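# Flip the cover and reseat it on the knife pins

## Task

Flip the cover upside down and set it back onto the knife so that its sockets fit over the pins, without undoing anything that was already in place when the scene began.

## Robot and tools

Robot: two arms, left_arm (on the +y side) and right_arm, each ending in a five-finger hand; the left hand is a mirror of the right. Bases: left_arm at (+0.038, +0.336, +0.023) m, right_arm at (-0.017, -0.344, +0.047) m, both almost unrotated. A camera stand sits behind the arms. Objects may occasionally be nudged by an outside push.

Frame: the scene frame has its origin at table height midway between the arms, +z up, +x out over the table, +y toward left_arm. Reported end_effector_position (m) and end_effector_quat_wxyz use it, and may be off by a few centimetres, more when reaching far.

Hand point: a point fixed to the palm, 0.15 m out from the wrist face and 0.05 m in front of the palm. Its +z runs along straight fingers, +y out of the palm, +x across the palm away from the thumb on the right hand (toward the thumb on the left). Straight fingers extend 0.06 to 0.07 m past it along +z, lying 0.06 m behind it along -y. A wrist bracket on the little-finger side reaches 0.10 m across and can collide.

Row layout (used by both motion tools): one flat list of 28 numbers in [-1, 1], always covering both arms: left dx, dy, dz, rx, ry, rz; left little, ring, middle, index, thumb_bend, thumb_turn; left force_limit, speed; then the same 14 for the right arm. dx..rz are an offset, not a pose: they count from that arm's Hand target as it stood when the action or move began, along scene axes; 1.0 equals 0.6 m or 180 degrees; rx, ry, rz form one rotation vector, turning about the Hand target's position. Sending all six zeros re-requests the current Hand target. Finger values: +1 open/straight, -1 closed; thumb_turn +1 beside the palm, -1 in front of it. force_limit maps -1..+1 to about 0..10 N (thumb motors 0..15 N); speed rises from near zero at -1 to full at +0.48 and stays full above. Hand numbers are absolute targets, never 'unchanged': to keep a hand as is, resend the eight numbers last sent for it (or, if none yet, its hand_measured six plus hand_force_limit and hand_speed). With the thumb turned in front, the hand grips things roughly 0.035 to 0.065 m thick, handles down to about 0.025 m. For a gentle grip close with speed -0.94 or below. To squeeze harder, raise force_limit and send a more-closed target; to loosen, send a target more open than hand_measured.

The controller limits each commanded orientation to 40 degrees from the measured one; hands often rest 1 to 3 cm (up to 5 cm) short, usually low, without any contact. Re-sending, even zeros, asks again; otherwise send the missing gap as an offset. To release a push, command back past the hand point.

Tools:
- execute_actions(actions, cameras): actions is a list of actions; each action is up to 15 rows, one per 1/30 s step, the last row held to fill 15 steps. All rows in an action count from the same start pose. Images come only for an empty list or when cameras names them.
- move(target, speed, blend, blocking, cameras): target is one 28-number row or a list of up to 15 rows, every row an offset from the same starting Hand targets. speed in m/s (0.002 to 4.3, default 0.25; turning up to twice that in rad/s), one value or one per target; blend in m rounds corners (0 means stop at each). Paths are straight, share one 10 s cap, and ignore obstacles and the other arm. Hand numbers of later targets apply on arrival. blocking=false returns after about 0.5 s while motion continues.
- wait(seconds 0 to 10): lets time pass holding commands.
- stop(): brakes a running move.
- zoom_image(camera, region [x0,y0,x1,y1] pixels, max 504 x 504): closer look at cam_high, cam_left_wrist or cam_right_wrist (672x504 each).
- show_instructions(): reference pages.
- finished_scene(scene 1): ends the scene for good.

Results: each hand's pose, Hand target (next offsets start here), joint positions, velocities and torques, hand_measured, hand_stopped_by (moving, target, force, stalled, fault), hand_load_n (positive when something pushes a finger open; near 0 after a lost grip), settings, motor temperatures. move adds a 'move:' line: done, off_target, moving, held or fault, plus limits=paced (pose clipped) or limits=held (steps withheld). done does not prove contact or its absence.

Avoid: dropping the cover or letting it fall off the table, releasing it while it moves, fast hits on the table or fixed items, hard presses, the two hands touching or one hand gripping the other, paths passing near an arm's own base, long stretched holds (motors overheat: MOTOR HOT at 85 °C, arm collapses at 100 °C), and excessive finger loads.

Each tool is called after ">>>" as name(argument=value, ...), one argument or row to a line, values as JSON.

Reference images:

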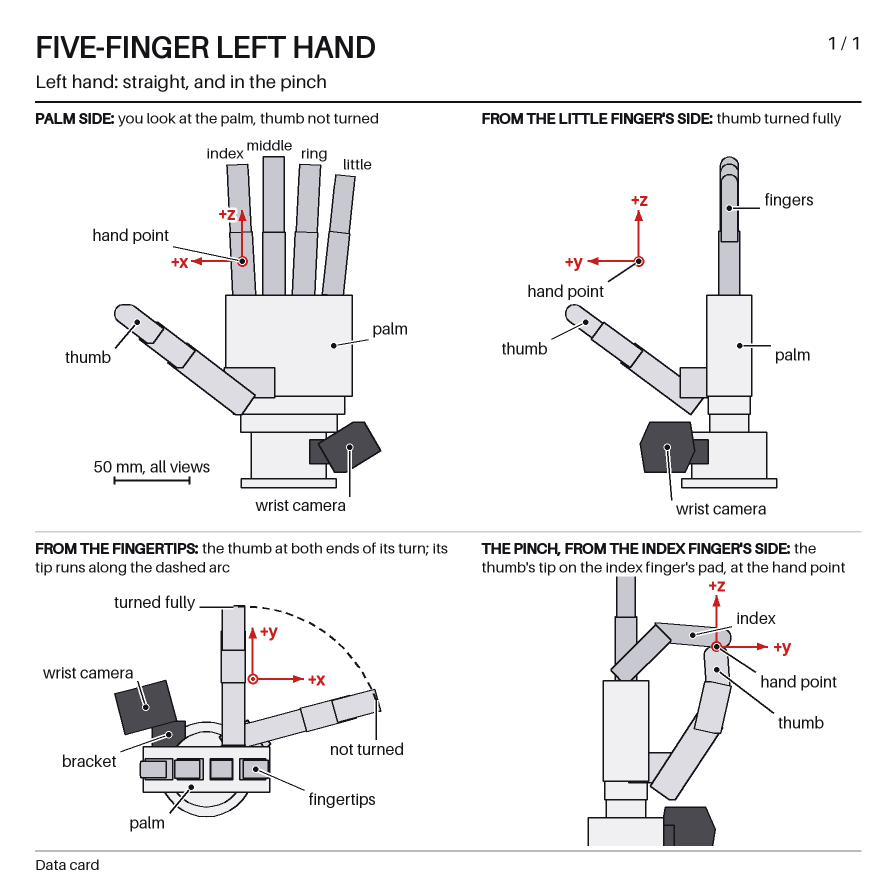

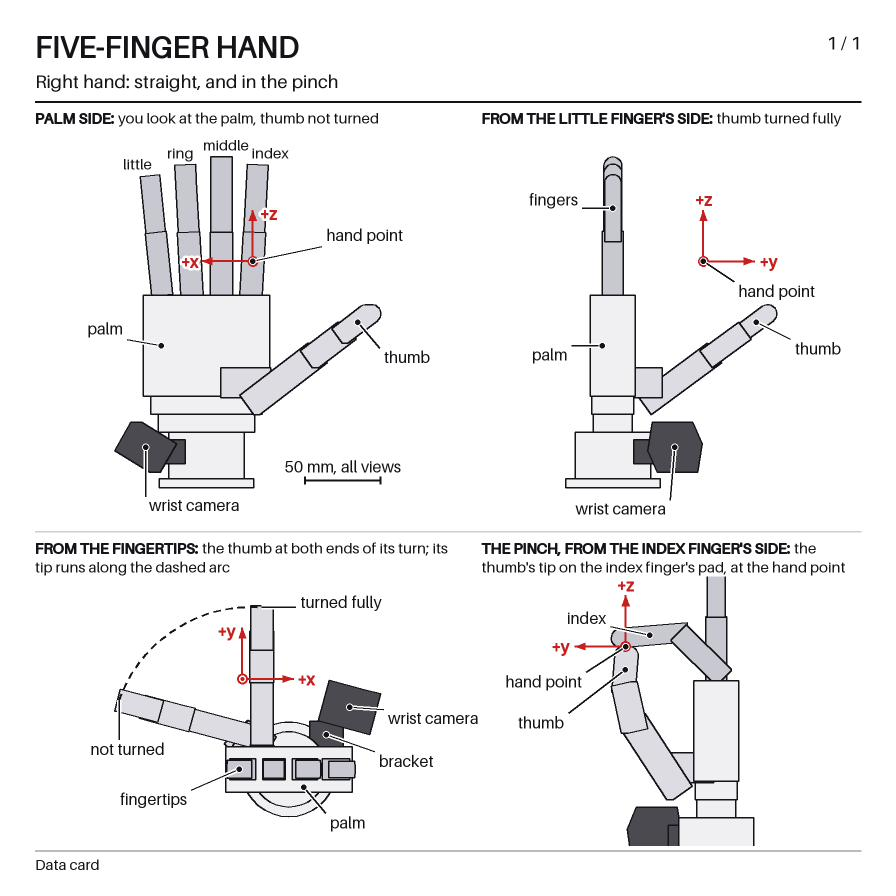

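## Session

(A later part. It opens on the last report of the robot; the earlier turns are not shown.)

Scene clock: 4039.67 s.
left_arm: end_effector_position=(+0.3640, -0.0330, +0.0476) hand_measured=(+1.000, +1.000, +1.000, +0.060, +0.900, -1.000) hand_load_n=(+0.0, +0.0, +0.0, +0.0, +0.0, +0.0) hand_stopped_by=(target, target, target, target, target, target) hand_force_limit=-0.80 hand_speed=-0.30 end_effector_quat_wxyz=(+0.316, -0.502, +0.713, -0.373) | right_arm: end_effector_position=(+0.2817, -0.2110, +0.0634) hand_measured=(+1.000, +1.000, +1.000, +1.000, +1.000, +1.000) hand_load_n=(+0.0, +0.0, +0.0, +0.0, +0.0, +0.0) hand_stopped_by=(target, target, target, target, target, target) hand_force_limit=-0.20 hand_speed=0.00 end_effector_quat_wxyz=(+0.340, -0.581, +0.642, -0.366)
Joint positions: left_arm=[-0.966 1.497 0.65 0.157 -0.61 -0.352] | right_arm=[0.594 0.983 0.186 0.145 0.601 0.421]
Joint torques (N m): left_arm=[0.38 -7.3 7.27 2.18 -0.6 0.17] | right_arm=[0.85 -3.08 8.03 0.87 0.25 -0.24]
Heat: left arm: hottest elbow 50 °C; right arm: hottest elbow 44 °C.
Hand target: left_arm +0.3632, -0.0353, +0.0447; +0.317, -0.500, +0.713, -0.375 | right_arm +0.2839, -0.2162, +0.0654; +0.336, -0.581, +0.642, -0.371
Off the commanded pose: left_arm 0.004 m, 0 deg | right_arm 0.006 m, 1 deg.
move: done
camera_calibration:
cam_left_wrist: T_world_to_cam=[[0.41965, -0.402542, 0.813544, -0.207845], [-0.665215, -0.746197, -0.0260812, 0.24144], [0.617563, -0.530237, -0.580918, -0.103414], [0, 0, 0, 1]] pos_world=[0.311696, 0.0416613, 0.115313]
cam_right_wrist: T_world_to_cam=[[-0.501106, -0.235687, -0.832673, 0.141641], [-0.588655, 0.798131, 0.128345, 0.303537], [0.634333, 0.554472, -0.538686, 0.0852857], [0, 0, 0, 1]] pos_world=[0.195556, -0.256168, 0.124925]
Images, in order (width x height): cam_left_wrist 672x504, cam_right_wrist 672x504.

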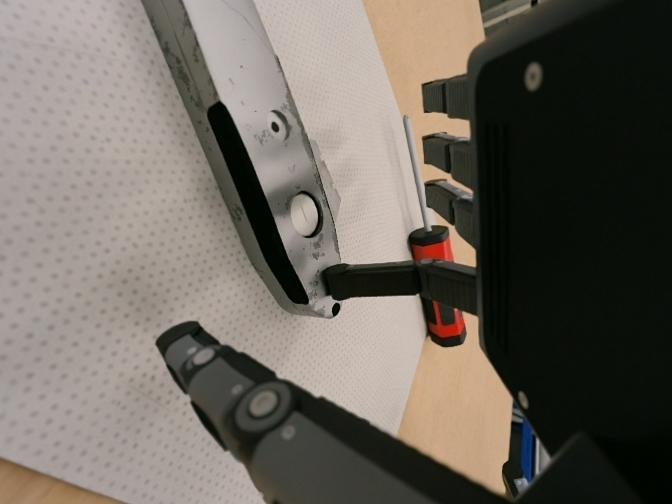

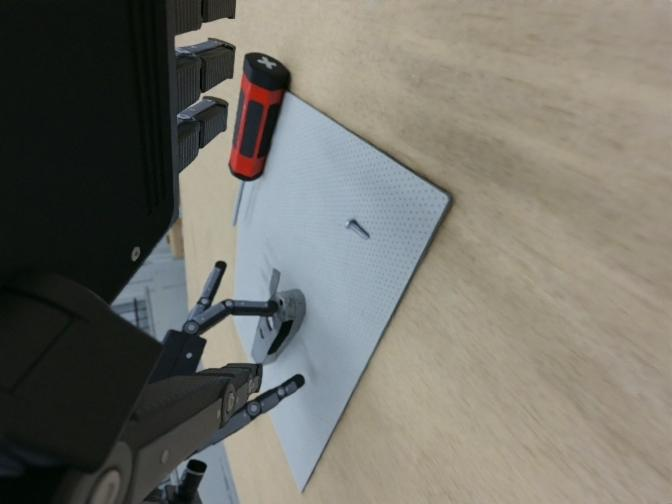

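>>> execute_actions(
  actions=[
    [[0, 0, 0, 0, 0, 0, 1, 1, 1, 0.3, 0.9, -1, -0.8, -0.6, 0, 0, 0, 0, 0, 0, 1, 1, 1, 1, 1, 1, -0.2, 0]],
    [[0, 0, 0, 0, 0, 0, 1, 1, 1, 0.9, 0.9, -1, -0.8, -0.3, 0, 0, 0, 0, 0, 0, 1, 1, 1, 1, 1, 1, -0.2, 0]],
  ],
)

>>> move(
  target=[
    [0, 0, 0.1, 0, 0, 0, 1, 1, 1, 0.9, 0.9, -1, -0.8, -0.3, 0, 0, 0, 0, 0, 0, 1, 1, 1, 1, 1, 1, -0.2, 0],
    [-0.1, 0.1, 0.23, 0, 0, 0, 1, 1, 1, 0.9, 0.9, -1, -0.8, -0.3, 0, 0, 0, 0, 0, 0, 1, 1, 1, 1, 1, 1, -0.2, 0],
  ],
  speed=[0.06, 0.15],
  cameras=["all"],
)

>>> zoom_image(
  camera="cam_right_wrist",
  region=[220, 270, 320, 370],
)

>>> zoom_image(
  camera="cam_high",
  region=[290, 190, 390, 250],
)

Scene clock: 4053.37 s.
left_arm: end_effector_position=(+0.3640, -0.0330, +0.0475) hand_measured=(+1.000, +1.000, +1.000, +0.900, +0.900, -1.000) hand_load_n=(+0.0, +0.0, +0.0, +0.0, +0.0, +0.0) hand_stopped_by=(target, target, target, target, target, target) hand_force_limit=-0.80 hand_speed=-0.30 end_effector_quat_wxyz=(+0.316, -0.502, +0.713, -0.373) | right_arm: end_effector_position=(+0.2817, -0.2110, +0.0634) hand_measured=(+1.000, +1.000, +1.000, +1.000, +1.000, +1.000) hand_load_n=(+0.0, +0.0, -0.5, +0.0, +0.0, +0.0) hand_stopped_by=(target, target, target, target, target, target) hand_force_limit=-0.20 hand_speed=0.00 end_effector_quat_wxyz=(+0.340, -0.581, +0.642, -0.366)
Joint positions: left_arm=[-0.966 1.497 0.65 0.157 -0.61 -0.352] | right_arm=[0.594 0.983 0.186 0.145 0.601 0.421]
Joint torques (N m): left_arm=[0.38 -7.12 7.3 2.15 -0.61 0.17] | right_arm=[0.85 -3.08 8.05 0.83 0.24 -0.23]
Heat: left arm: hottest elbow 50 °C; right arm: hottest elbow 44 °C.
Hand target: left_arm +0.3632, -0.0353, +0.0447; +0.317, -0.500, +0.713, -0.375 | right_arm +0.2839, -0.2162, +0.0654; +0.336, -0.581, +0.642, -0.371
Off the commanded pose: left_arm 0.004 m, 0 deg | right_arm 0.006 m, 1 deg.

Scene clock: 4056.30 s.
left_arm: end_effector_position=(+0.3054, +0.0300, +0.1734) hand_measured=(+1.000, +1.000, +1.000, +0.900, +0.900, -1.000) hand_load_n=(+0.0, +0.0, +0.0, +0.0, +0.0, +0.0) hand_stopped_by=(target, target, target, target, target, target) hand_force_limit=-0.80 hand_speed=-0.30 end_effector_quat_wxyz=(+0.321, -0.498, +0.719, -0.365) | right_arm: end_effector_position=(+0.2817, -0.2110, +0.0634) hand_measured=(+1.000, +1.000, +1.000, +1.000, +1.000, +1.000) hand_load_n=(+0.0, +0.0, +0.0, +0.0, +0.0, +0.0) hand_stopped_by=(target, target, target, target, target, target) hand_force_limit=-0.20 hand_speed=0.00 end_effector_quat_wxyz=(+0.340, -0.581, +0.642, -0.366)
Joint positions: left_arm=[-1.02 1.004 0.656 -0.381 -0.655 -0.382] | right_arm=[0.594 0.983 0.186 0.145 0.601 0.421]
Joint torques (N m): left_arm=[-0.03 -4.78 10.84 1.13 -0.68 0] | right_arm=[0.67 -3.14 8.06 0.75 0.22 -0.27]
Heat: left arm: hottest elbow 49 °C; right arm: hottest elbow 44 °C.
Hand target: left_arm +0.3032, +0.0246, +0.1828; +0.317, -0.500, +0.713, -0.375 | right_arm +0.2839, -0.2162, +0.0654; +0.336, -0.581, +0.642, -0.371
Off the commanded pose: left_arm 0.011 m, 1 deg | right_arm 0.006 m, 1 deg.
move: off_target (left_arm)
camera_calibration:
cam_left_wrist: T_world_to_cam=[[0.419247, -0.423165, 0.80322, -0.257625], [-0.66838, -0.742613, -0.0423688, 0.256495], [0.614411, -0.519093, -0.594173, 0.0422404], [0, 0, 0, 1]] pos_world=[0.253492, 0.103385, 0.242895]
cam_right_wrist: T_world_to_cam=[[-0.501106, -0.235687, -0.832673, 0.141641], [-0.588655, 0.798131, 0.128345, 0.303537], [0.634333, 0.554472, -0.538686, 0.0852857], [0, 0, 0, 1]] pos_world=[0.195556, -0.256168, 0.124925]

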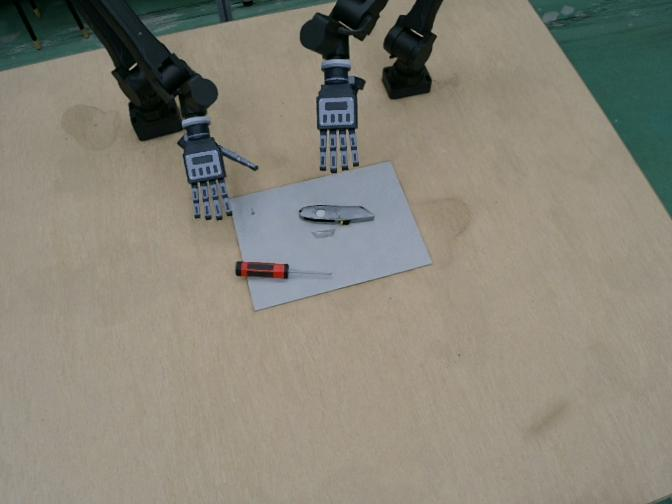

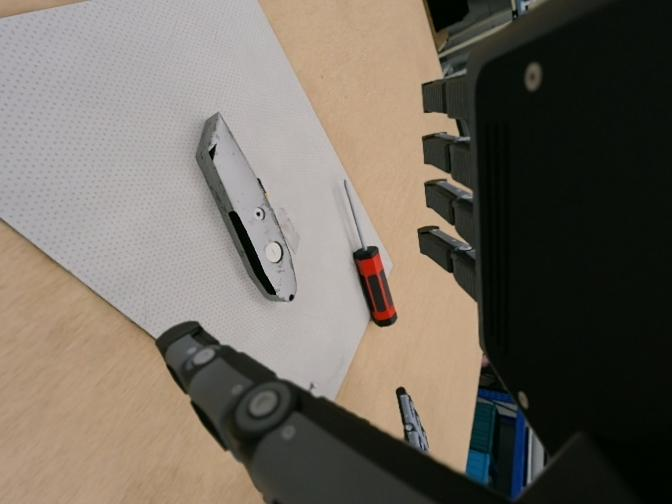

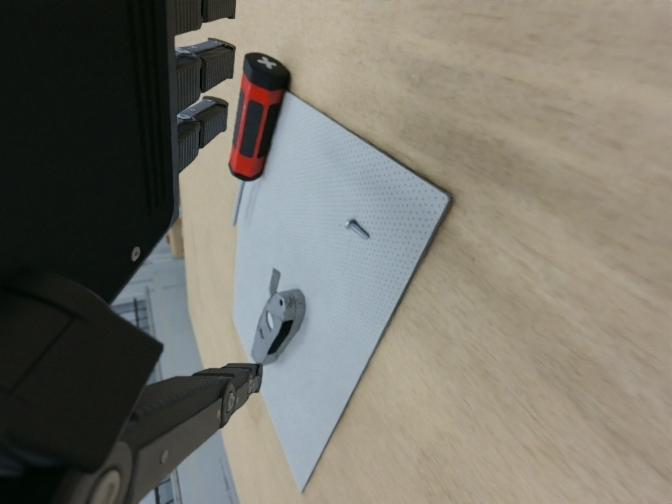

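Scaled by 5.040 from the camera's 672x504 image, which has a finer 960x720 frame.

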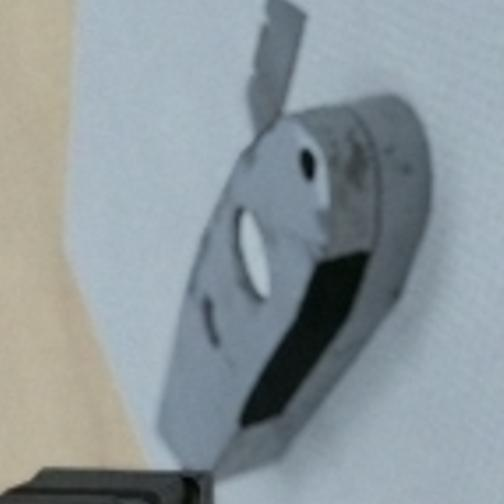

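Scaled by 5.040 from the camera's 672x504 image, which has a finer 960x720 frame.

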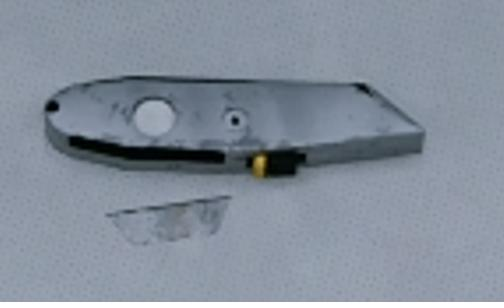

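>>> zoom_image(
  camera="cam_left_wrist",
  region=[185, 100, 305, 310],
)

>>> zoom_image(
  camera="cam_right_wrist",
  region=[240, 270, 310, 370],
)

Scaled by 2.400 from the camera's 672x504 image, which has a finer 960x720 frame.

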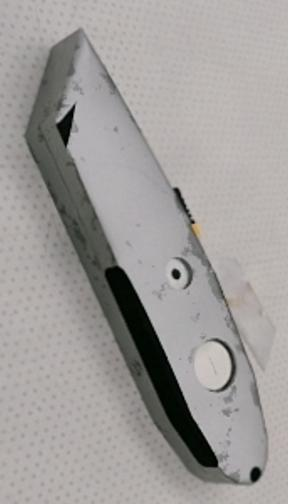

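Scaled by 5.040 from the camera's 672x504 image, which has a finer 960x720 frame.

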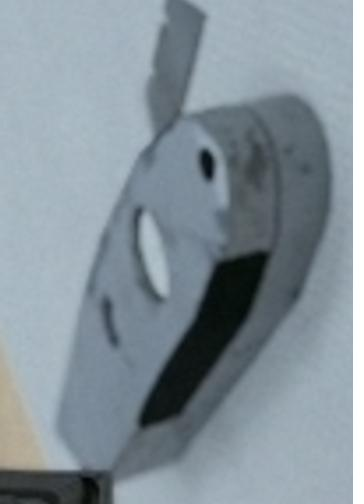

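The cover sits flush along the whole seam, with its sockets on the pins, and the knife is closed.

>>> finished_scene(
)

The scene is finished: the task was done.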